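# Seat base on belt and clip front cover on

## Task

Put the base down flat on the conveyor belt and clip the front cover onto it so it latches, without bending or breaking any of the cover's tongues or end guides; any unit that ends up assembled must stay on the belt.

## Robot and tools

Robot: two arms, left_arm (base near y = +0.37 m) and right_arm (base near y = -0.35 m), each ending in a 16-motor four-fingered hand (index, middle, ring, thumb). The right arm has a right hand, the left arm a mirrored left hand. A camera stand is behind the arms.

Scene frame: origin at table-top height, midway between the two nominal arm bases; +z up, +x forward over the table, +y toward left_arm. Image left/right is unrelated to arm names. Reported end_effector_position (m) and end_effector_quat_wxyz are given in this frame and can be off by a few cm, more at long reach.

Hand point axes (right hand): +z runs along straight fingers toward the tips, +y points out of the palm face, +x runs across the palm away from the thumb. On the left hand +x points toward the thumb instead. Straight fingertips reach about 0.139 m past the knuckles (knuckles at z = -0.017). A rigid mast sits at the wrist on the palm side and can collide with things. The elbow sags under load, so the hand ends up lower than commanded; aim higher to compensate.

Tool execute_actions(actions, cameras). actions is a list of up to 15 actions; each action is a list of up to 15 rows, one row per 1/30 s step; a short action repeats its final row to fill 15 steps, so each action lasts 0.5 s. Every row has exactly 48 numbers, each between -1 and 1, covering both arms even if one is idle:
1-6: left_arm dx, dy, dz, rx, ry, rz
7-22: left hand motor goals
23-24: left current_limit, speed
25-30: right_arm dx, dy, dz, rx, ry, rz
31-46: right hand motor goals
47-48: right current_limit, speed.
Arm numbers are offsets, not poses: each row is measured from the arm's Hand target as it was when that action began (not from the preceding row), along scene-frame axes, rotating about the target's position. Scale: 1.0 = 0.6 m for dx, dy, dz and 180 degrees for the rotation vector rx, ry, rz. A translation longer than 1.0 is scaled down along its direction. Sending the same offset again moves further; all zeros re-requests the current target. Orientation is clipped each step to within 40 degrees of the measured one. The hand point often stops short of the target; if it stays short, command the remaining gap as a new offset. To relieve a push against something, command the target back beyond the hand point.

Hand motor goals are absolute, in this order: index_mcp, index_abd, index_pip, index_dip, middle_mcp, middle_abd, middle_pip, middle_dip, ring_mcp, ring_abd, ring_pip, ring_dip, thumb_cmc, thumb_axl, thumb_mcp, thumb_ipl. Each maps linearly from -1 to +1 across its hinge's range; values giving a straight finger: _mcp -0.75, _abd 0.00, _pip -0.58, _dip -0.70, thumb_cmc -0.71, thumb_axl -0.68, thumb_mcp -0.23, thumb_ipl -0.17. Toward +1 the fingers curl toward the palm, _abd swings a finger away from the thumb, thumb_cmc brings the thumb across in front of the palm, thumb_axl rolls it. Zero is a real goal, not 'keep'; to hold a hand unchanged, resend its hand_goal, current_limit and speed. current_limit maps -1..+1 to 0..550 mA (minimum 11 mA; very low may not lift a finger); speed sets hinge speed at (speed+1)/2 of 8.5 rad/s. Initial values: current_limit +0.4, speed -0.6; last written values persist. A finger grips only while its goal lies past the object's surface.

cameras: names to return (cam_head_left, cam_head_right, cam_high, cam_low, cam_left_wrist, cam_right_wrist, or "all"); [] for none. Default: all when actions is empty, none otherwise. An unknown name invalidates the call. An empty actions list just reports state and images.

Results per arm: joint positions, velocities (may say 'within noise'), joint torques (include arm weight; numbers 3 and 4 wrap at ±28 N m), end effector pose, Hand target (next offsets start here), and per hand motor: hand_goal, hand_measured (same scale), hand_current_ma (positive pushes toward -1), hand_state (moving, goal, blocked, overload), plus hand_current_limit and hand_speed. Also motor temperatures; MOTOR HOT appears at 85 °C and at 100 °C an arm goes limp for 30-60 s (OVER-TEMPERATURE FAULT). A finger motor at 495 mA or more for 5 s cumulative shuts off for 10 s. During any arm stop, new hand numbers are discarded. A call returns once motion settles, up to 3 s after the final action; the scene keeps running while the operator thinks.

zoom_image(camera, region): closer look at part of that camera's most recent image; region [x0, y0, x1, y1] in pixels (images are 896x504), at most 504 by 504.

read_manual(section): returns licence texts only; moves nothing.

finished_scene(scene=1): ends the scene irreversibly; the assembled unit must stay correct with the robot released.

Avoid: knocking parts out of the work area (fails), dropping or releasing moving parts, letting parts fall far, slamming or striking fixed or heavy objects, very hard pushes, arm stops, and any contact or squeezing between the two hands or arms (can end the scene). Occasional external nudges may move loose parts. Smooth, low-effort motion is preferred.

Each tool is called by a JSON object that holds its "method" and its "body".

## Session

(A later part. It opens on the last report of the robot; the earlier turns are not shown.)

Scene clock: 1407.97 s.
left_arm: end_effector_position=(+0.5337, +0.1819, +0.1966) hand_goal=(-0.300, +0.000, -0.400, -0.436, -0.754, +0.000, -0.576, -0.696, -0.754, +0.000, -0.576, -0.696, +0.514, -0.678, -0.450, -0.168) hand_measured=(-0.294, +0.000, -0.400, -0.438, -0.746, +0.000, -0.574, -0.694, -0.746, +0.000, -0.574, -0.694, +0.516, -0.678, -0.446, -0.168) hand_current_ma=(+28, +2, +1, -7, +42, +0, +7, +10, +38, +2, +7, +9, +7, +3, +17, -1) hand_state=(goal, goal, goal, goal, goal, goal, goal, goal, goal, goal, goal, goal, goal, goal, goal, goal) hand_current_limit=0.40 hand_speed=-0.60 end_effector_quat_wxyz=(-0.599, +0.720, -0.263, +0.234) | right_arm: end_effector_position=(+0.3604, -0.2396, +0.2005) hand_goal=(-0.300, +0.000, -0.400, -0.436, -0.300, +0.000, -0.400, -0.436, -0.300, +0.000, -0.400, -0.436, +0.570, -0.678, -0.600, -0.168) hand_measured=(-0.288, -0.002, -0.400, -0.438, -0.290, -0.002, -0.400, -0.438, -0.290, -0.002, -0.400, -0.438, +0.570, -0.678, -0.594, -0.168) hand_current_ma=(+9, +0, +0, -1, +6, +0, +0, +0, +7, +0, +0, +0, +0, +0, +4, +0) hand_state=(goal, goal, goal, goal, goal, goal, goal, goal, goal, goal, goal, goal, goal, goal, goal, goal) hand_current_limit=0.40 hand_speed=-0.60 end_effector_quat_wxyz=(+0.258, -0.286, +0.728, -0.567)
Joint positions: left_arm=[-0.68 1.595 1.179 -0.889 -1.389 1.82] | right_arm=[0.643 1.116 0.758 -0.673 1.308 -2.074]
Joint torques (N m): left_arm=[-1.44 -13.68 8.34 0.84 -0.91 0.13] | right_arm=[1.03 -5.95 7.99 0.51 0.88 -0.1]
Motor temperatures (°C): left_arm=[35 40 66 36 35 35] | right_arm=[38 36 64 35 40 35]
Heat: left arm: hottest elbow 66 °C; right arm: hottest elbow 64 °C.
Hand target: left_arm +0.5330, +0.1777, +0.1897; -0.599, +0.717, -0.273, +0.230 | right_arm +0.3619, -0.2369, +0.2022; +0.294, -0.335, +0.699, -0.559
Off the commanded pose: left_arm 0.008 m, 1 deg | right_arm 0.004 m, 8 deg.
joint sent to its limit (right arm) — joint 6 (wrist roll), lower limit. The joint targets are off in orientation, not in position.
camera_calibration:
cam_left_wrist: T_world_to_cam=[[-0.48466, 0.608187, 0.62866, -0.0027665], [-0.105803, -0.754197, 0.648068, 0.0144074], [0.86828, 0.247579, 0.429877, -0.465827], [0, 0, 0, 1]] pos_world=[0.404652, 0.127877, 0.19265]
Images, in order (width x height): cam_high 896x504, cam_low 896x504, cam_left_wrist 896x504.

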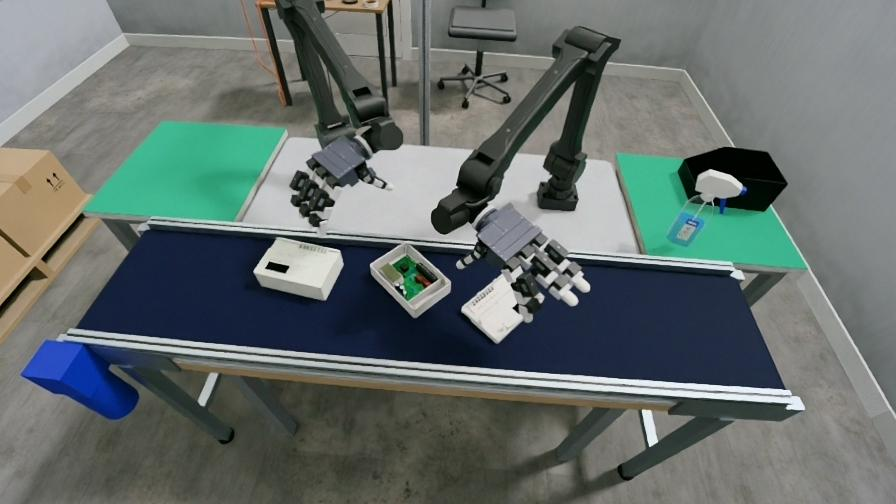

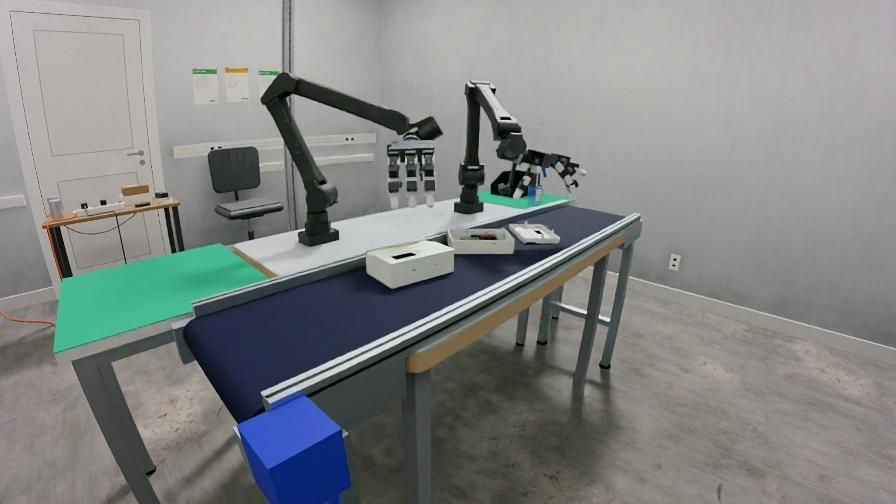

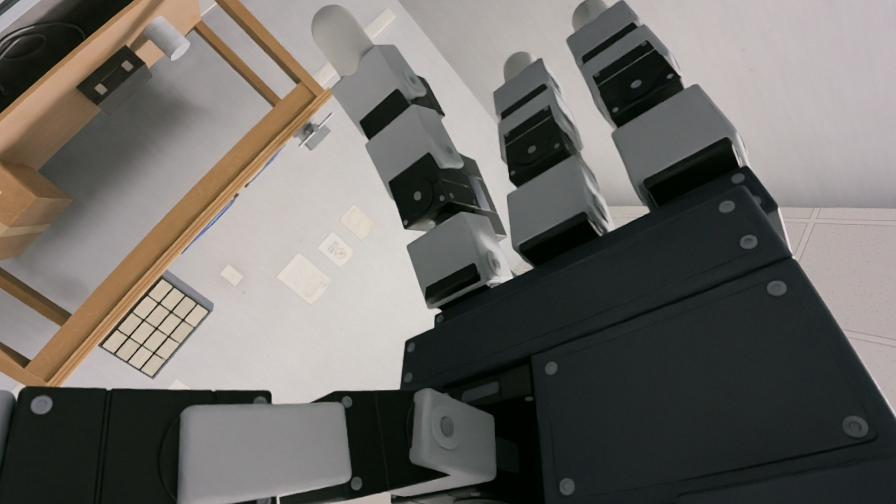

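{"method": "execute_actions", "body": {"actions": [[[-0.0117,-0.013,-0.08,0,0,0,-0.3,0,-0.4,-0.435,-0.754,0,-0.576,-0.696,-0.754,0,-0.576,-0.696,0.514,-0.678,-0.382,-0.168,0.4,-0.6,0,0,0,0,0,0,-0.3,0,-0.4,-0.435,-0.3,0,-0.4,-0.435,-0.3,0,-0.4,-0.435,0.571,-0.678,-0.6,-0.168,0.4,-0.6]],[[0,0,-0.08,0,0,0,-0.3,0,-0.4,-0.435,-0.754,0,-0.576,-0.696,-0.754,0,-0.576,-0.696,0.514,-0.678,-0.382,-0.168,0.4,-0.6,0,0,0,0,0,0,-0.3,0,-0.4,-0.435,-0.3,0,-0.4,-0.435,-0.3,0,-0.4,-0.435,0.571,-0.678,-0.6,-0.168,0.4,-0.6]]], "cameras": ["cam_high","cam_low"]}}

{"method": "zoom_image", "body": {"camera": "cam_high", "region": [430, 220, 590, 360]}}

{"method": "zoom_image", "body": {"camera": "cam_low", "region": [440, 150, 600, 260]}}

Scene clock: 1434.40 s.
left_arm: end_effector_position=(+0.5255, +0.1762, +0.0960) hand_goal=(-0.300, +0.000, -0.400, -0.436, -0.754, +0.000, -0.576, -0.696, -0.754, +0.000, -0.576, -0.696, +0.514, -0.678, -0.382, -0.168) hand_measured=(-0.294, +0.000, -0.400, -0.438, -0.746, +0.000, -0.574, -0.694, -0.746, +0.000, -0.574, -0.694, +0.516, -0.678, -0.382, -0.168) hand_current_ma=(+29, +2, +1, -7, +42, +0, +7, +10, +38, +2, +7, +9, +8, +3, -1, -1) hand_state=(goal, goal, goal, goal, goal, goal, goal, goal, goal, goal, goal, goal, goal, goal, goal, goal) hand_current_limit=0.40 hand_speed=-0.60 end_effector_quat_wxyz=(-0.602, +0.716, -0.274, +0.224) | right_arm: end_effector_position=(+0.3604, -0.2396, +0.2005) hand_goal=(-0.300, +0.000, -0.400, -0.436, -0.300, +0.000, -0.400, -0.436, -0.300, +0.000, -0.400, -0.436, +0.570, -0.678, -0.600, -0.168) hand_measured=(-0.288, -0.002, -0.400, -0.438, -0.290, -0.002, -0.400, -0.438, -0.290, -0.002, -0.400, -0.438, +0.570, -0.678, -0.594, -0.168) hand_current_ma=(+9, +0, +0, -1, +6, +0, +0, +0, +7, +0, +0, +0, +0, +0, +4, +0) hand_state=(goal, goal, goal, goal, goal, goal, goal, goal, goal, goal, goal, goal, goal, goal, goal, goal) hand_current_limit=0.40 hand_speed=-0.60 end_effector_quat_wxyz=(+0.258, -0.286, +0.728, -0.567)
Joint positions: left_arm=[-0.7 1.751 1.086 -0.758 -1.393 1.73] | right_arm=[0.643 1.116 0.758 -0.673 1.308 -2.074]
Joint torques (N m): left_arm=[-1.49 -15.27 7.32 0.61 -0.99 -0.1] | right_arm=[0.44 -6.3 7.8 0.66 0.91 -0.08]
Motor temperatures (°C): left_arm=[35 41 63 36 37 35] | right_arm=[38 36 64 35 40 35]
Heat: left arm: hottest elbow 63 °C; right arm: hottest elbow 64 °C.
Hand target: left_arm +0.5260, +0.1699, +0.0937; -0.599, +0.716, -0.273, +0.230 | right_arm +0.3619, -0.2369, +0.2022; +0.294, -0.335, +0.699, -0.559
Off the commanded pose: left_arm 0.007 m, 1 deg | right_arm 0.004 m, 8 deg.
joint sent to its limit (right arm) — joint 6 (wrist roll), lower limit. The joint targets are off in orientation, not in position.
Images, in order (width x height): cam_high 896x504, cam_low 896x504.

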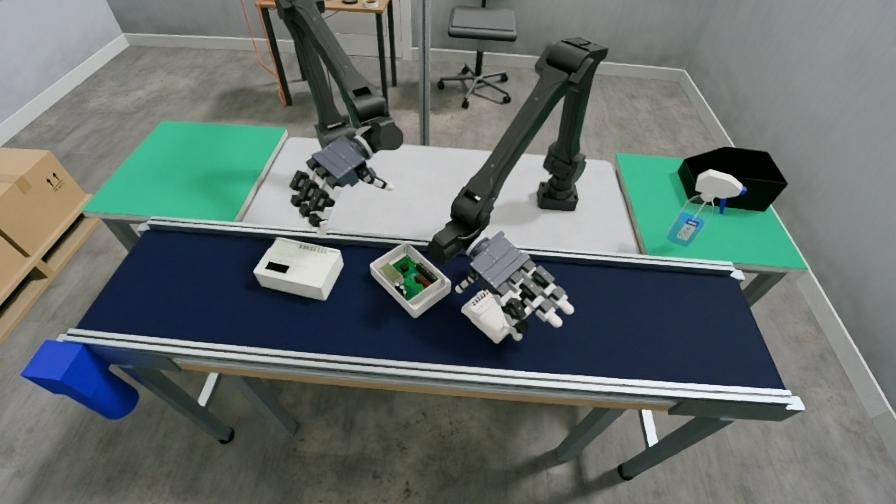

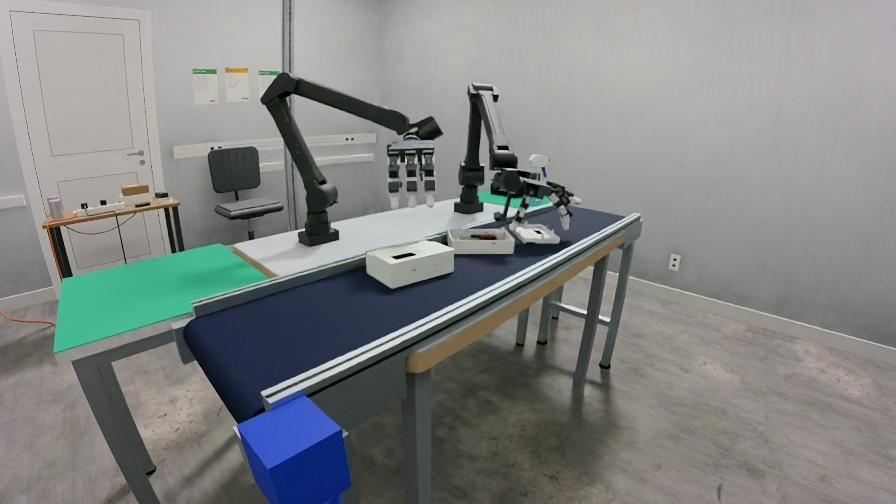

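Scaled by 3.150 from the camera's 896x504 image, which has a finer 1280x720 frame.

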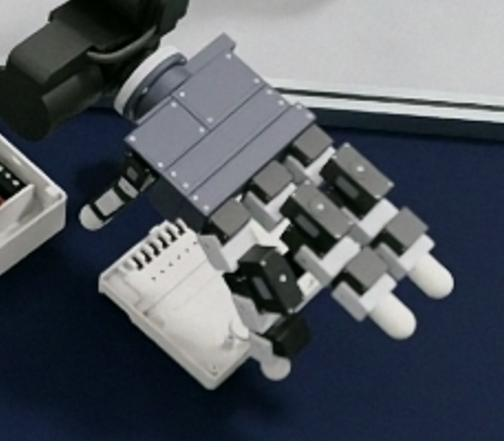

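Scaled by 3.150 from the camera's 896x504 image, which has a finer 1280x720 frame.

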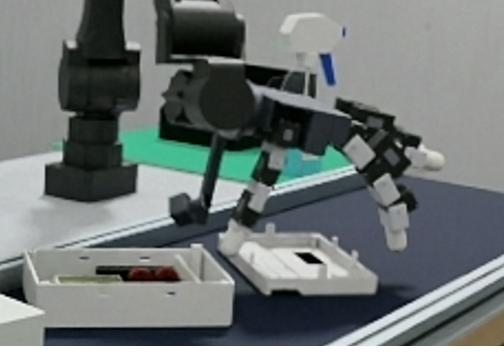

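{"method": "execute_actions", "body": {"actions": [[[0,0,-0.03,0,0,0,-0.3,0,-0.4,-0.435,-0.754,0,-0.576,-0.696,-0.754,0,-0.576,-0.696,0.514,-0.678,-0.382,-0.168,0.4,-0.6,0,0,0,0,0,0,-0.3,0,-0.4,-0.435,-0.3,0,-0.4,-0.435,-0.3,0,-0.4,-0.435,0.571,-0.678,-0.6,-0.168,0.4,-0.6]],[[0,0,-0.023,0,0,0,-0.3,0,-0.4,-0.435,-0.754,0,-0.576,-0.696,-0.754,0,-0.576,-0.696,0.514,-0.678,-0.382,-0.168,0.4,-0.6,0,0,0,0,0,0,-0.3,0,-0.4,-0.435,-0.3,0,-0.4,-0.435,-0.3,0,-0.4,-0.435,0.571,-0.678,-0.6,-0.168,0.4,-0.6]]], "cameras": ["cam_high","cam_low"]}}

{"method": "zoom_image", "body": {"camera": "cam_high", "region": [430, 220, 590, 360]}}

{"method": "zoom_image", "body": {"camera": "cam_low", "region": [480, 180, 590, 260]}}

Scene clock: 1446.90 s.
left_arm: end_effector_position=(+0.5278, +0.1743, +0.0717) hand_goal=(-0.300, +0.000, -0.400, -0.436, -0.754, +0.000, -0.576, -0.696, -0.754, +0.000, -0.576, -0.696, +0.514, -0.678, -0.382, -0.168) hand_measured=(-0.294, +0.000, -0.400, -0.438, -0.746, +0.000, -0.574, -0.694, -0.746, +0.000, -0.574, -0.694, +0.516, -0.678, -0.382, -0.168) hand_current_ma=(+29, +2, +1, -7, +42, +0, +7, +10, +38, +2, +7, +9, +9, +3, -1, -1) hand_state=(goal, goal, goal, goal, goal, goal, goal, goal, goal, goal, goal, goal, goal, goal, goal, goal) hand_current_limit=0.40 hand_speed=-0.60 end_effector_quat_wxyz=(-0.600, +0.718, -0.268, +0.230) | right_arm: end_effector_position=(+0.3604, -0.2396, +0.2005) hand_goal=(-0.300, +0.000, -0.400, -0.436, -0.300, +0.000, -0.400, -0.436, -0.300, +0.000, -0.400, -0.436, +0.570, -0.678, -0.600, -0.168) hand_measured=(-0.288, -0.002, -0.400, -0.438, -0.290, -0.002, -0.400, -0.438, -0.290, -0.002, -0.400, -0.438, +0.570, -0.678, -0.594, -0.168) hand_current_ma=(+9, +0, +0, -1, +6, +0, +0, +0, +7, +0, +0, +0, +0, +0, +4, +0) hand_state=(goal, goal, goal, goal, goal, goal, goal, goal, goal, goal, goal, goal, goal, goal, goal, goal) hand_current_limit=0.40 hand_speed=-0.60 end_effector_quat_wxyz=(+0.258, -0.286, +0.728, -0.567)
Joint positions: left_arm=[-0.7 1.794 1.065 -0.677 -1.393 1.729] | right_arm=[0.643 1.116 0.758 -0.673 1.308 -2.074]
Joint torques (N m): left_arm=[-1.55 -14.21 6.65 0.75 -0.98 -0.09] | right_arm=[0.79 -6.24 7.87 0.61 0.9 -0.08]
Motor temperatures (°C): left_arm=[35 41 62 36 38 35] | right_arm=[38 36 64 35 40 35]
Heat: left arm: hottest elbow 62 °C; right arm: hottest elbow 64 °C.
Hand target: left_arm +0.5259, +0.1700, +0.0618; -0.599, +0.716, -0.273, +0.230 | right_arm +0.3619, -0.2369, +0.2022; +0.294, -0.335, +0.699, -0.559
Off the commanded pose: left_arm 0.011 m, 1 deg | right_arm 0.004 m, 8 deg.
joint sent to its limit (right arm) — joint 6 (wrist roll), lower limit. The joint targets are off in orientation, not in position.
Images, in order (width x height): cam_high 896x504, cam_low 896x504.

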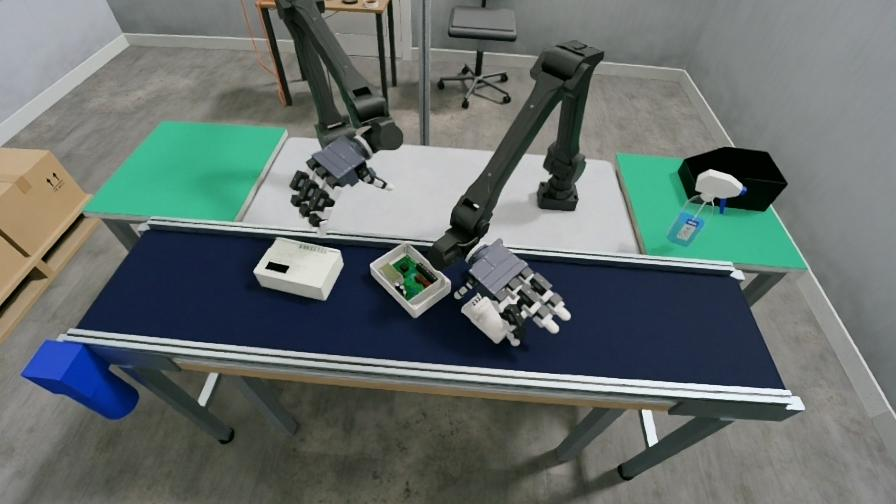

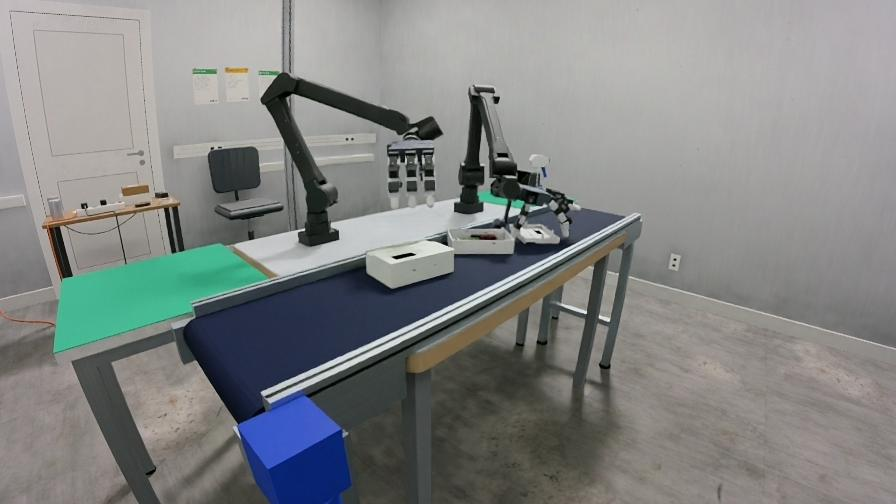

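Scaled by 3.150 from the camera's 896x504 image, which has a finer 1280x720 frame.

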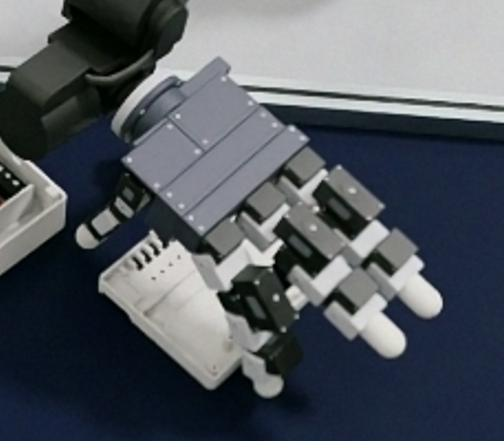

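Scaled by 4.582 from the camera's 896x504 image, which has a finer 1280x720 frame.

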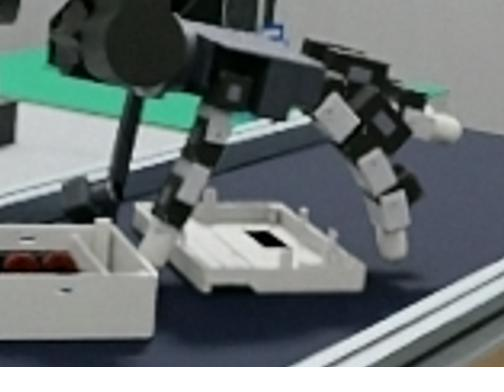

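{"method": "execute_actions", "body": {"actions": [[[0,0,-0.014,0,0,0,-0.3,0,-0.4,-0.435,-0.754,0,-0.576,-0.696,-0.754,0,-0.576,-0.696,0.514,-0.678,-0.382,-0.168,0.4,-0.6,0,0,0,0,0,0,-0.3,0,-0.4,-0.435,-0.3,0,-0.4,-0.435,-0.3,0,-0.4,-0.435,0.571,-0.678,-0.6,-0.168,0.4,-0.6]]], "cameras": []}}

Scene clock: 1451.50 s.
left_arm: end_effector_position=(+0.5290, +0.1733, +0.0660) hand_goal=(-0.300, +0.000, -0.400, -0.436, -0.754, +0.000, -0.576, -0.696, -0.754, +0.000, -0.576, -0.696, +0.514, -0.678, -0.382, -0.168) hand_measured=(-0.294, +0.000, -0.400, -0.438, -0.746, +0.000, -0.574, -0.694, -0.746, +0.000, -0.574, -0.694, +0.516, -0.678, -0.382, -0.168) hand_current_ma=(+29, +2, +1, -7, +42, +0, +7, +10, +38, +2, +7, +9, +9, +3, -1, -1) hand_state=(goal, goal, goal, goal, goal, goal, goal, goal, goal, goal, goal, goal, goal, goal, goal, goal) hand_current_limit=0.40 hand_speed=-0.60 end_effector_quat_wxyz=(-0.599, +0.719, -0.266, +0.232) | right_arm: end_effector_position=(+0.3604, -0.2396, +0.2005) hand_goal=(-0.300, +0.000, -0.400, -0.436, -0.300, +0.000, -0.400, -0.436, -0.300, +0.000, -0.400, -0.436, +0.570, -0.678, -0.600, -0.168) hand_measured=(-0.288, -0.002, -0.400, -0.438, -0.290, -0.002, -0.400, -0.438, -0.290, -0.002, -0.400, -0.438, +0.570, -0.678, -0.594, -0.168) hand_current_ma=(+9, +0, +0, -1, +6, +0, +0, +0, +7, +0, +0, +0, +0, +0, +4, +0) hand_state=(goal, goal, goal, goal, goal, goal, goal, goal, goal, goal, goal, goal, goal, goal, goal, goal) hand_current_limit=0.40 hand_speed=-0.60 end_effector_quat_wxyz=(+0.258, -0.286, +0.728, -0.567)
Joint positions: left_arm=[-0.7 1.806 1.062 -0.655 -1.393 1.729] | right_arm=[0.643 1.116 0.758 -0.673 1.308 -2.074]
Joint torques (N m): left_arm=[-1.55 -14.27 6.46 0.69 -0.97 -0.09] | right_arm=[1.08 -7 7.94 0.51 0.9 -0.04]
Motor temperatures (°C): left_arm=[35 41 62 36 38 35] | right_arm=[38 36 64 35 40 35]
Heat: left arm: hottest elbow 62 °C; right arm: hottest elbow 64 °C.
Hand target: left_arm +0.5259, +0.1700, +0.0534; -0.599, +0.716, -0.273, +0.230 | right_arm +0.3619, -0.2369, +0.2022; +0.294, -0.335, +0.699, -0.559
Off the commanded pose: left_arm 0.013 m, 1 deg | right_arm 0.004 m, 8 deg.
joint sent to its limit (right arm) — joint 6 (wrist roll), lower limit. The joint targets are off in orientation, not in position.
No camera images: "cameras" was empty.

{"method": "execute_actions", "body": {"actions": [[[0,0,-0.006,0,0,0,-0.137,0,-0.387,-0.435,-0.754,0,-0.576,-0.696,-0.754,0,-0.576,-0.696,0.514,-0.678,-0.303,-0.168,0.4,-0.8,0,0,0,0,0,0,-0.3,0,-0.4,-0.435,-0.3,0,-0.4,-0.435,-0.3,0,-0.4,-0.435,0.571,-0.678,-0.6,-0.168,0.4,-0.6]]], "cameras": ["cam_high","cam_low"]}}

{"method": "zoom_image", "body": {"camera": "cam_high", "region": [430, 220, 590, 360]}}

{"method": "zoom_image", "body": {"camera": "cam_low", "region": [480, 180, 590, 260]}}

Scene clock: 1458.00 s.
left_arm: end_effector_position=(+0.5306, +0.1727, +0.0661) hand_goal=(-0.138, +0.000, -0.388, -0.436, -0.754, +0.000, -0.576, -0.696, -0.754, +0.000, -0.576, -0.696, +0.514, -0.678, -0.304, -0.168) hand_measured=(-0.166, +0.000, -0.396, -0.440, -0.746, +0.000, -0.574, -0.694, -0.746, +0.000, -0.574, -0.694, +0.518, -0.678, -0.316, -0.172) hand_current_ma=(-138, +2, -36, -16, +42, +0, +7, +10, +38, +2, +7, +9, +17, +3, -68, -23) hand_state=(blocked, goal, goal, goal, goal, goal, goal, goal, goal, goal, goal, goal, goal, goal, goal, goal) hand_current_limit=0.40 hand_speed=-0.80 end_effector_quat_wxyz=(-0.600, +0.718, -0.263, +0.236) | right_arm: end_effector_position=(+0.3604, -0.2396, +0.2005) hand_goal=(-0.300, +0.000, -0.400, -0.436, -0.300, +0.000, -0.400, -0.436, -0.300, +0.000, -0.400, -0.436, +0.570, -0.678, -0.600, -0.168) hand_measured=(-0.288, -0.002, -0.400, -0.438, -0.290, -0.002, -0.400, -0.438, -0.290, -0.002, -0.400, -0.438, +0.570, -0.678, -0.594, -0.168) hand_current_ma=(+9, +0, +0, -1, +6, +0, +0, +0, +7, +0, +0, +0, +0, +0, +4, +0) hand_state=(goal, goal, goal, goal, goal, goal, goal, goal, goal, goal, goal, goal, goal, goal, goal, goal) hand_current_limit=0.40 hand_speed=-0.60 end_effector_quat_wxyz=(+0.258, -0.286, +0.728, -0.567)
Joint positions: left_arm=[-0.7 1.808 1.062 -0.645 -1.397 1.729] | right_arm=[0.643 1.116 0.758 -0.673 1.308 -2.074]
Joint torques (N m): left_arm=[-1.73 -13.68 6.27 0.59 -0.81 -0.08] | right_arm=[0.38 -6.59 8.02 0.57 0.91 -0.13]
Motor temperatures (°C): left_arm=[35 41 61 36 38 35] | right_arm=[38 36 64 35 40 35]
Heat: left arm: hottest elbow 61 °C; right arm: hottest elbow 64 °C.
Hand target: left_arm +0.5260, +0.1700, +0.0499; -0.599, +0.717, -0.273, +0.230 | right_arm +0.3619, -0.2369, +0.2022; +0.294, -0.335, +0.699, -0.559
Off the commanded pose: left_arm 0.017 m, 1 deg | right_arm 0.004 m, 8 deg.
joint sent to its limit (right arm) — joint 6 (wrist roll), lower limit. The joint targets are off in orientation, not in position.
Images, in order (width x height): cam_high 896x504, cam_low 896x504.

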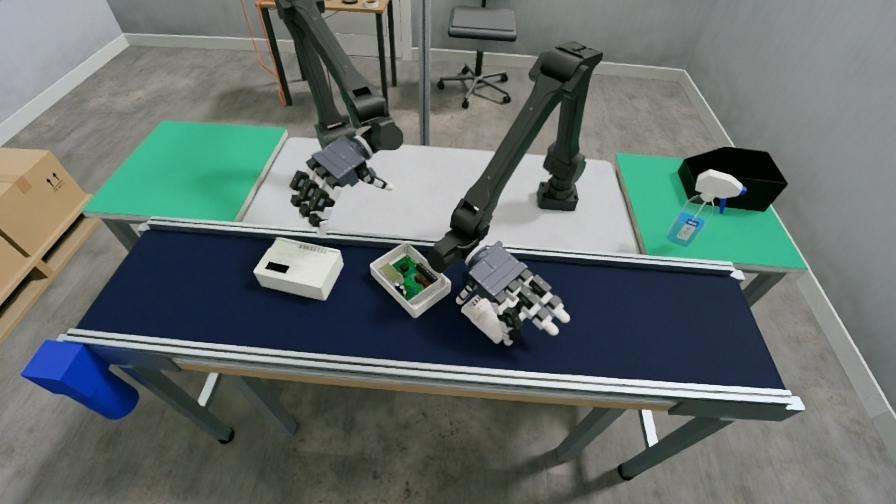

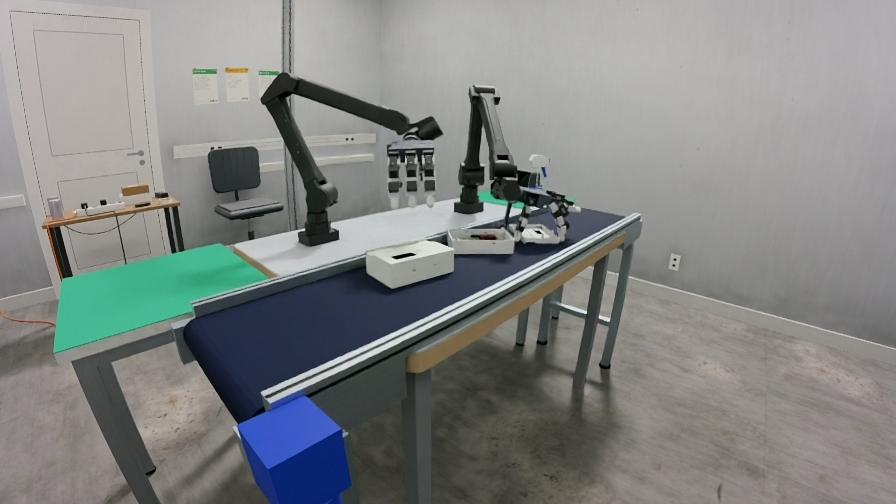

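Scaled by 3.150 from the camera's 896x504 image, which has a finer 1280x720 frame.

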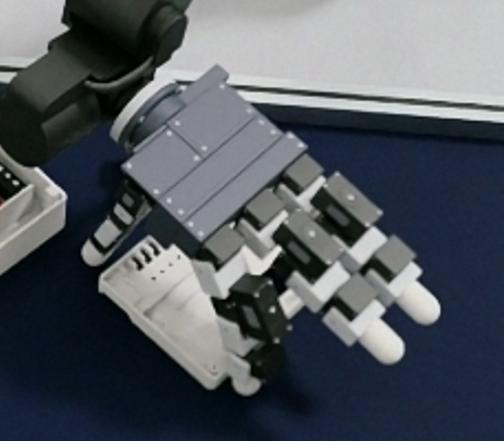

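Scaled by 4.582 from the camera's 896x504 image, which has a finer 1280x720 frame.

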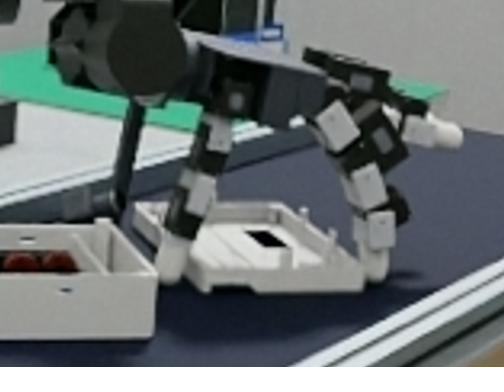

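{"method": "execute_actions", "body": {"actions": [[[0,0,0.015,0,0,0,-0.06,0,-0.387,-0.435,-0.754,0,-0.576,-0.696,-0.754,0,-0.576,-0.696,0.514,-0.678,-0.225,-0.168,0.4,-0.8,0,0,0,0,0,0,-0.3,0,-0.4,-0.435,-0.3,0,-0.4,-0.435,-0.3,0,-0.4,-0.435,0.571,-0.678,-0.6,-0.168,0.4,-0.6]],[[0,0,0,0,0,0,0.03,0,-0.387,-0.435,-0.754,0,-0.576,-0.696,-0.754,0,-0.576,-0.696,0.514,-0.678,-0.15,-0.168,0.4,-0.8,0,0,0,0,0,0,-0.3,0,-0.4,-0.435,-0.3,0,-0.4,-0.435,-0.3,0,-0.4,-0.435,0.571,-0.678,-0.6,-0.168,0.4,-0.6]]], "cameras": ["cam_high","cam_low"]}}

{"method": "zoom_image", "body": {"camera": "cam_high", "region": [430, 220, 590, 360]}}

{"method": "zoom_image", "body": {"camera": "cam_low", "region": [480, 180, 590, 260]}}

Scene clock: 1469.27 s.
left_arm: end_effector_position=(+0.5309, +0.1729, +0.0676) hand_goal=(+0.030, +0.000, -0.388, -0.436, -0.754, +0.000, -0.576, -0.696, -0.754, +0.000, -0.576, -0.696, +0.514, -0.678, -0.150, -0.168) hand_measured=(-0.120, +0.000, -0.410, -0.446, -0.746, +0.000, -0.574, -0.694, -0.746, +0.000, -0.574, -0.694, +0.518, -0.678, -0.256, -0.184) hand_current_ma=(-385, +3, -100, -49, +42, +0, +7, +10, +38, +2, +7, +9, +17, +3, -385, -103) hand_state=(blocked, goal, blocked, goal, goal, goal, goal, goal, goal, goal, goal, goal, goal, goal, blocked, goal) hand_current_limit=0.40 hand_speed=-0.80 end_effector_quat_wxyz=(-0.601, +0.717, -0.261, +0.237) | right_arm: end_effector_position=(+0.3604, -0.2396, +0.2005) hand_goal=(-0.300, +0.000, -0.400, -0.436, -0.300, +0.000, -0.400, -0.436, -0.300, +0.000, -0.400, -0.436, +0.570, -0.678, -0.600, -0.168) hand_measured=(-0.288, -0.002, -0.400, -0.438, -0.290, -0.002, -0.400, -0.438, -0.290, -0.002, -0.400, -0.438, +0.570, -0.678, -0.594, -0.168) hand_current_ma=(+9, +0, +0, -1, +6, +0, +0, +0, +7, +0, +0, +0, +0, +0, +4, +0) hand_state=(goal, goal, goal, goal, goal, goal, goal, goal, goal, goal, goal, goal, goal, goal, goal, goal) hand_current_limit=0.40 hand_speed=-0.60 end_effector_quat_wxyz=(+0.258, -0.286, +0.728, -0.567)
Joint positions: left_arm=[-0.7 1.806 1.062 -0.645 -1.401 1.729] | right_arm=[0.643 1.116 0.758 -0.673 1.308 -2.074]
Joint torques (N m): left_arm=[-1.49 -15.03 6.63 -0.08 -0.69 -0.05] | right_arm=[0.62 -6.65 7.91 0.54 0.89 -0.11]
Motor temperatures (°C): left_arm=[35 41 59 36 38 35] | right_arm=[38 36 64 35 40 35]
Heat: left arm: hottest elbow 59 °C; right arm: hottest elbow 64 °C.
Hand target: left_arm +0.5259, +0.1700, +0.0588; -0.599, +0.717, -0.273, +0.230 | right_arm +0.3619, -0.2369, +0.2022; +0.294, -0.335, +0.699, -0.559
Off the commanded pose: left_arm 0.010 m, 2 deg | right_arm 0.004 m, 8 deg.
joint sent to its limit (right arm) — joint 6 (wrist roll), lower limit. The joint targets are off in orientation, not in position.
Images, in order (width x height): cam_high 896x504, cam_low 896x504.

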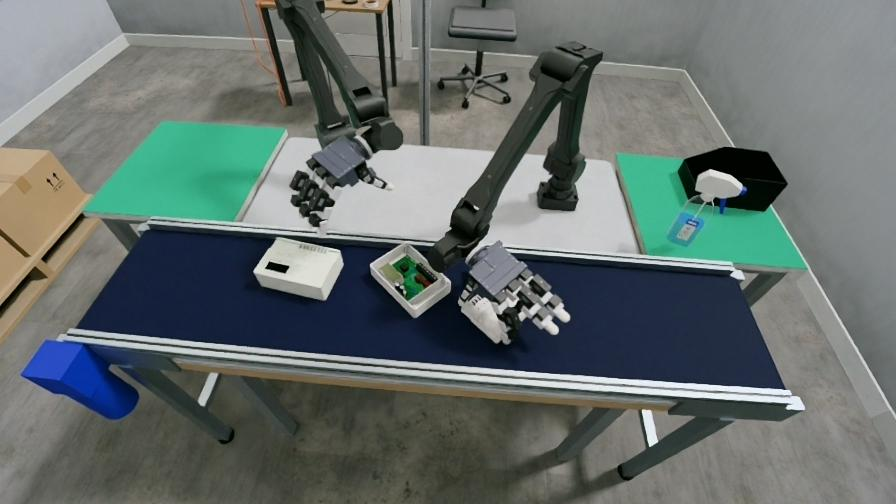

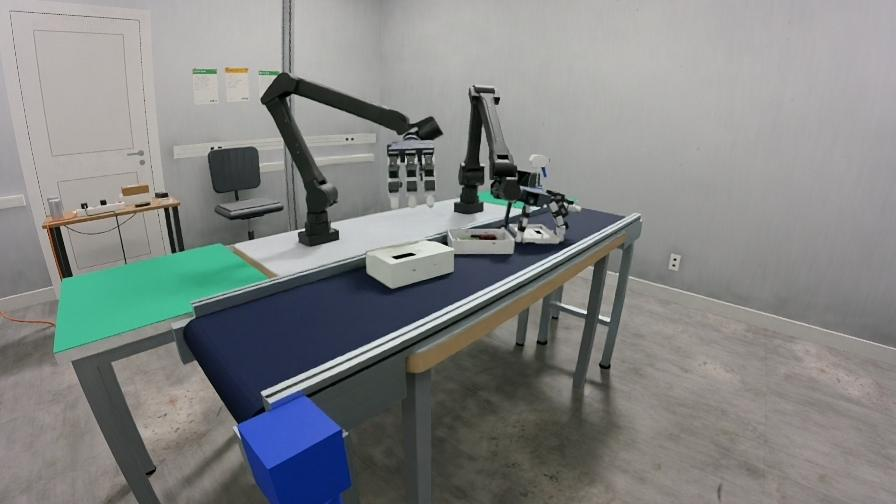

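Scaled by 3.150 from the camera's 896x504 image, which has a finer 1280x720 frame.

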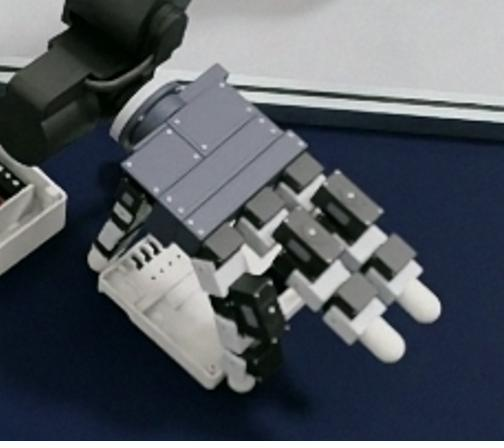

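Scaled by 4.582 from the camera's 896x504 image, which has a finer 1280x720 frame.

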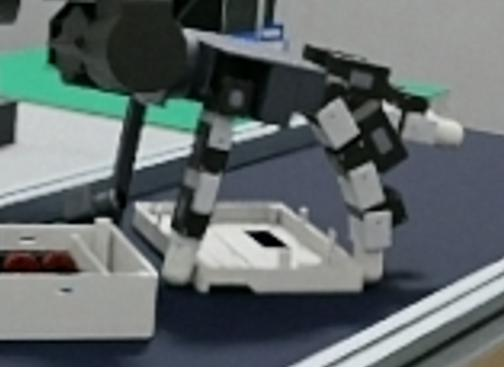

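{"method": "execute_actions", "body": {"actions": [[[0,0,0.04,0,0,0,0.05,0,-0.387,-0.435,-0.754,0,-0.576,-0.696,-0.754,0,-0.576,-0.696,0.514,-0.678,-0.13,-0.168,0.4,-0.8,0,0,0,0,0,0,-0.3,0,-0.4,-0.435,-0.3,0,-0.4,-0.435,-0.3,0,-0.4,-0.435,0.571,-0.678,-0.6,-0.168,0.4,-0.6]],[[0,0,0.05,0,0,0,0.05,0,-0.387,-0.435,-0.754,0,-0.576,-0.696,-0.754,0,-0.576,-0.696,0.514,-0.678,-0.13,-0.168,0.4,-0.8,0,0,0,0,0,0,-0.3,0,-0.4,-0.435,-0.3,0,-0.4,-0.435,-0.3,0,-0.4,-0.435,0.571,-0.678,-0.6,-0.168,0.4,-0.6]]], "cameras": ["cam_high","cam_low"]}}

{"method": "zoom_image", "body": {"camera": "cam_high", "region": [430, 220, 590, 360]}}

{"method": "zoom_image", "body": {"camera": "cam_low", "region": [480, 180, 590, 260]}}

Scene clock: 1487.03 s.
left_arm: end_effector_position=(+0.5157, +0.1840, +0.0994) hand_goal=(+0.050, +0.000, -0.388, -0.436, -0.754, +0.000, -0.576, -0.696, -0.754, +0.000, -0.576, -0.696, +0.514, -0.678, -0.130, -0.168) hand_measured=(-0.120, -0.004, -0.414, -0.448, -0.744, +0.000, -0.574, -0.694, -0.746, +0.000, -0.574, -0.694, +0.516, -0.678, -0.246, -0.184) hand_current_ma=(-385, -12, -118, -57, +43, +0, +7, +10, +40, +2, +7, +9, +9, +3, -385, -103) hand_state=(blocked, goal, blocked, goal, goal, goal, goal, goal, goal, goal, goal, goal, goal, goal, blocked, goal) hand_current_limit=0.40 hand_speed=-0.80 end_effector_quat_wxyz=(-0.603, +0.714, -0.280, +0.216) | right_arm: end_effector_position=(+0.3604, -0.2396, +0.2005) hand_goal=(-0.300, +0.000, -0.400, -0.436, -0.300, +0.000, -0.400, -0.436, -0.300, +0.000, -0.400, -0.436, +0.570, -0.678, -0.600, -0.168) hand_measured=(-0.288, -0.002, -0.400, -0.438, -0.290, -0.002, -0.400, -0.438, -0.290, -0.002, -0.400, -0.438, +0.570, -0.678, -0.594, -0.168) hand_current_ma=(+9, +0, +0, -1, +6, +0, +0, +0, +7, +0, +0, +0, +0, +0, +4, +0) hand_state=(goal, goal, goal, goal, goal, goal, goal, goal, goal, goal, goal, goal, goal, goal, goal, goal) hand_current_limit=0.40 hand_speed=-0.60 end_effector_quat_wxyz=(+0.258, -0.286, +0.728, -0.567)
Joint positions: left_arm=[-0.7 1.724 1.062 -0.778 -1.39 1.734] | right_arm=[0.643 1.116 0.758 -0.673 1.308 -2.074]
Joint torques (N m): left_arm=[-1.55 -15.21 10.21 -0.2 -1.05 -0.04] | right_arm=[0.5 -6.42 7.9 0.53 0.91 -0.08]
Motor temperatures (°C): left_arm=[35 42 58 36 38 35] | right_arm=[38 36 64 35 40 35]
Heat: left arm: hottest elbow 58 °C; right arm: hottest elbow 64 °C.
Hand target: left_arm +0.5259, +0.1700, +0.1129; -0.599, +0.717, -0.273, +0.230 | right_arm +0.3619, -0.2369, +0.2022; +0.294, -0.335, +0.699, -0.559
Off the commanded pose: left_arm 0.022 m, 2 deg | right_arm 0.004 m, 8 deg.
joint sent to its limit (right arm) — joint 6 (wrist roll), lower limit. The joint targets are off in orientation, not in position.
Images, in order (width x height): cam_high 896x504, cam_low 896x504.

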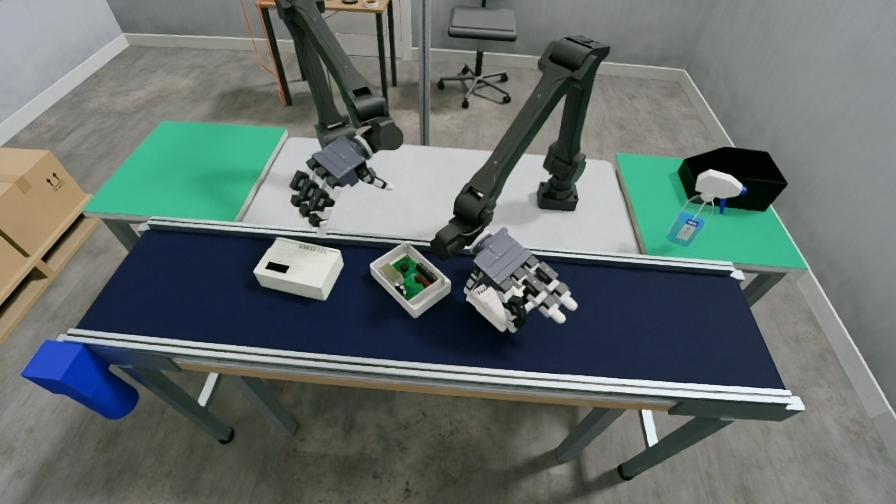

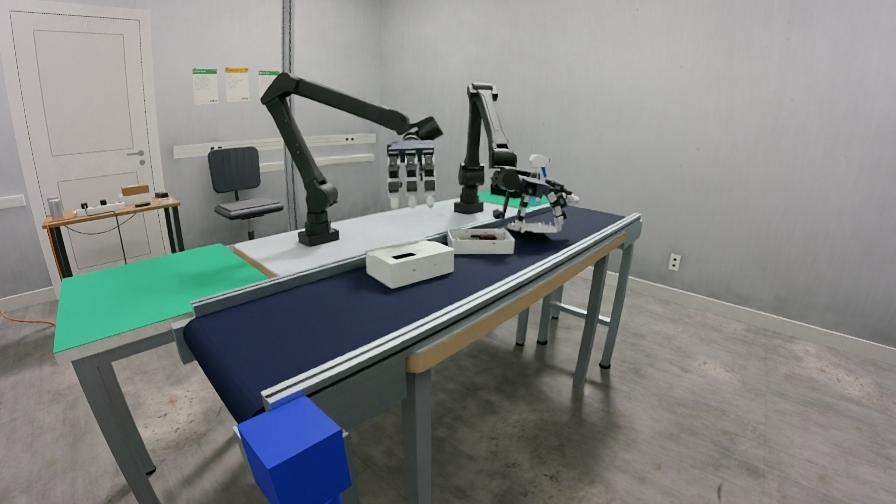

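Scaled by 3.150 from the camera's 896x504 image, which has a finer 1280x720 frame.

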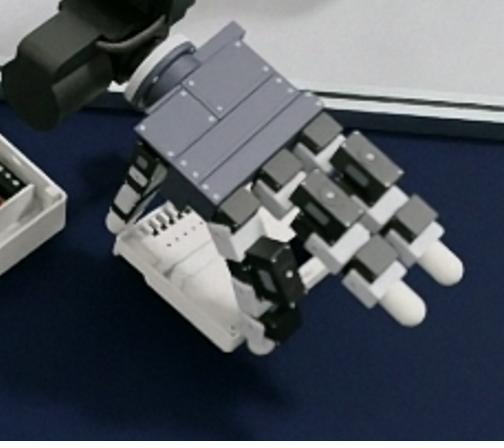

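Scaled by 4.582 from the camera's 896x504 image, which has a finer 1280x720 frame.

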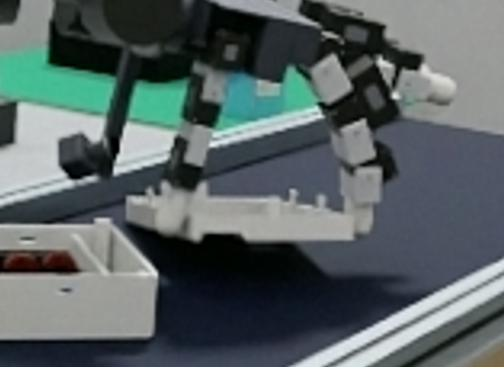

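{"method": "execute_actions", "body": {"actions": [[[0,0,0.05,0,0,0,0.05,0,-0.387,-0.435,-0.754,0,-0.576,-0.696,-0.754,0,-0.576,-0.696,0.514,-0.678,-0.13,-0.168,0.4,-0.8,0,0,0,0,0,0,-0.3,0,-0.4,-0.435,-0.3,0,-0.4,-0.435,-0.3,0,-0.4,-0.435,0.571,-0.678,-0.6,-0.168,0.4,-0.6]],[[0,0,0.05,0,0,0,0.05,0,-0.387,-0.435,-0.754,0,-0.576,-0.696,-0.754,0,-0.576,-0.696,0.514,-0.678,-0.13,-0.168,0.4,-0.8,0,0,0,0,0,0,-0.3,0,-0.4,-0.435,-0.3,0,-0.4,-0.435,-0.3,0,-0.4,-0.435,0.571,-0.678,-0.6,-0.168,0.4,-0.6]]], "cameras": ["cam_high","cam_low","cam_right_wrist"]}}

{"method": "zoom_image", "body": {"camera": "cam_low", "region": [480, 160, 590, 260]}}

Scene clock: 1495.57 s.
left_arm: end_effector_position=(+0.5161, +0.1833, +0.1557) hand_goal=(+0.050, +0.000, -0.388, -0.436, -0.754, +0.000, -0.576, -0.696, -0.754, +0.000, -0.576, -0.696, +0.514, -0.678, -0.130, -0.168) hand_measured=(-0.120, -0.002, -0.414, -0.448, -0.744, +0.000, -0.574, -0.694, -0.746, +0.000, -0.574, -0.694, +0.516, -0.678, -0.246, -0.184) hand_current_ma=(-385, -11, -118, -59, +44, +0, +7, +10, +43, +2, +7, +9, +6, +3, -385, -103) hand_state=(blocked, goal, blocked, goal, goal, goal, goal, goal, goal, goal, goal, goal, goal, goal, blocked, goal) hand_current_limit=0.40 hand_speed=-0.80 end_effector_quat_wxyz=(-0.604, +0.713, -0.285, +0.212) | right_arm: end_effector_position=(+0.3604, -0.2396, +0.2005) hand_goal=(-0.300, +0.000, -0.400, -0.436, -0.300, +0.000, -0.400, -0.436, -0.300, +0.000, -0.400, -0.436, +0.570, -0.678, -0.600, -0.168) hand_measured=(-0.288, -0.002, -0.400, -0.438, -0.290, -0.002, -0.400, -0.438, -0.290, -0.002, -0.400, -0.438, +0.570, -0.678, -0.594, -0.168) hand_current_ma=(+9, +0, +0, -1, +6, +0, +0, +0, +7, +0, +0, +0, +0, +0, +4, +0) hand_state=(goal, goal, goal, goal, goal, goal, goal, goal, goal, goal, goal, goal, goal, goal, goal, goal) hand_current_limit=0.40 hand_speed=-0.60 end_effector_quat_wxyz=(+0.258, -0.286, +0.728, -0.567)
Joint positions: left_arm=[-0.7 1.643 1.132 -0.931 -1.389 1.743] | right_arm=[0.643 1.116 0.758 -0.673 1.308 -2.074]
Joint torques (N m): left_arm=[-1.61 -14.86 11 -0.21 -1.1 -0.11] | right_arm=[0.44 -6.59 7.92 0.51 0.91 -0.07]
Motor temperatures (°C): left_arm=[35 42 59 36 38 35] | right_arm=[38 36 64 35 40 35]
Heat: left arm: hottest elbow 59 °C; right arm: hottest elbow 64 °C.
Hand target: left_arm +0.5260, +0.1700, +0.1728; -0.599, +0.717, -0.273, +0.230 | right_arm +0.3619, -0.2369, +0.2022; +0.294, -0.335, +0.699, -0.559
Off the commanded pose: left_arm 0.024 m, 3 deg | right_arm 0.004 m, 8 deg.
joint sent to its limit (right arm) — joint 6 (wrist roll), lower limit. The joint targets are off in orientation, not in position.
camera_calibration:
cam_right_wrist: T_world_to_cam=[[0.465193, 0.666965, -0.582025, 0.13986], [-0.133348, 0.702796, 0.698781, 0.0327791], [0.875108, -0.247457, 0.415875, -0.328381], [0, 0, 0, 1]] pos_world=[0.226678, -0.197579, 0.195062]
Images, in order (width x height): cam_high 896x504, cam_low 896x504, cam_right_wrist 896x504.

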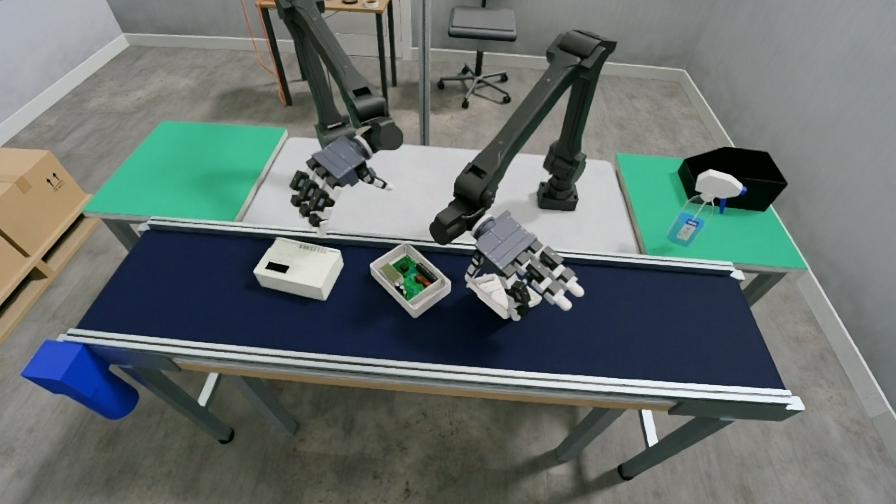

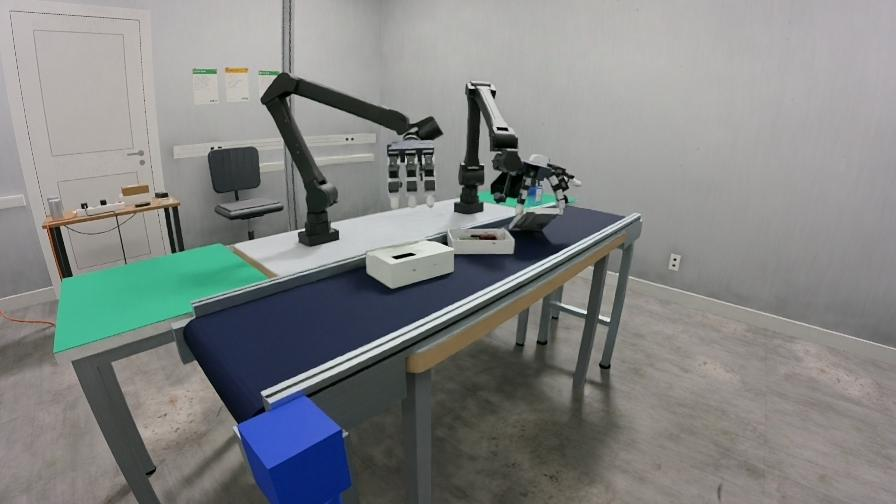

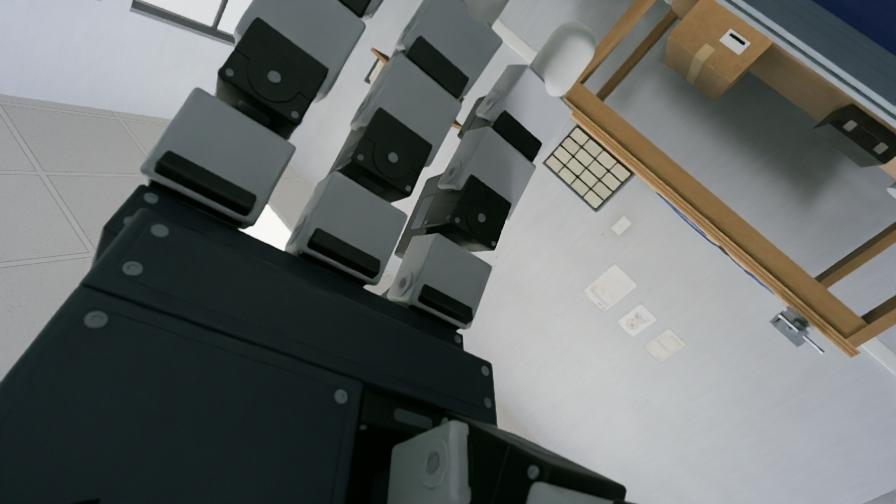

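Scaled by 4.582 from the camera's 896x504 image, which has a finer 1280x720 frame.

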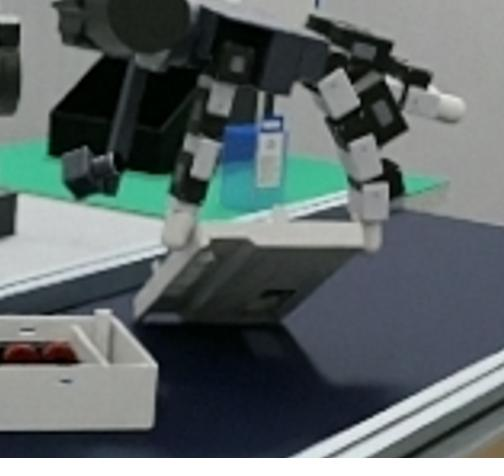

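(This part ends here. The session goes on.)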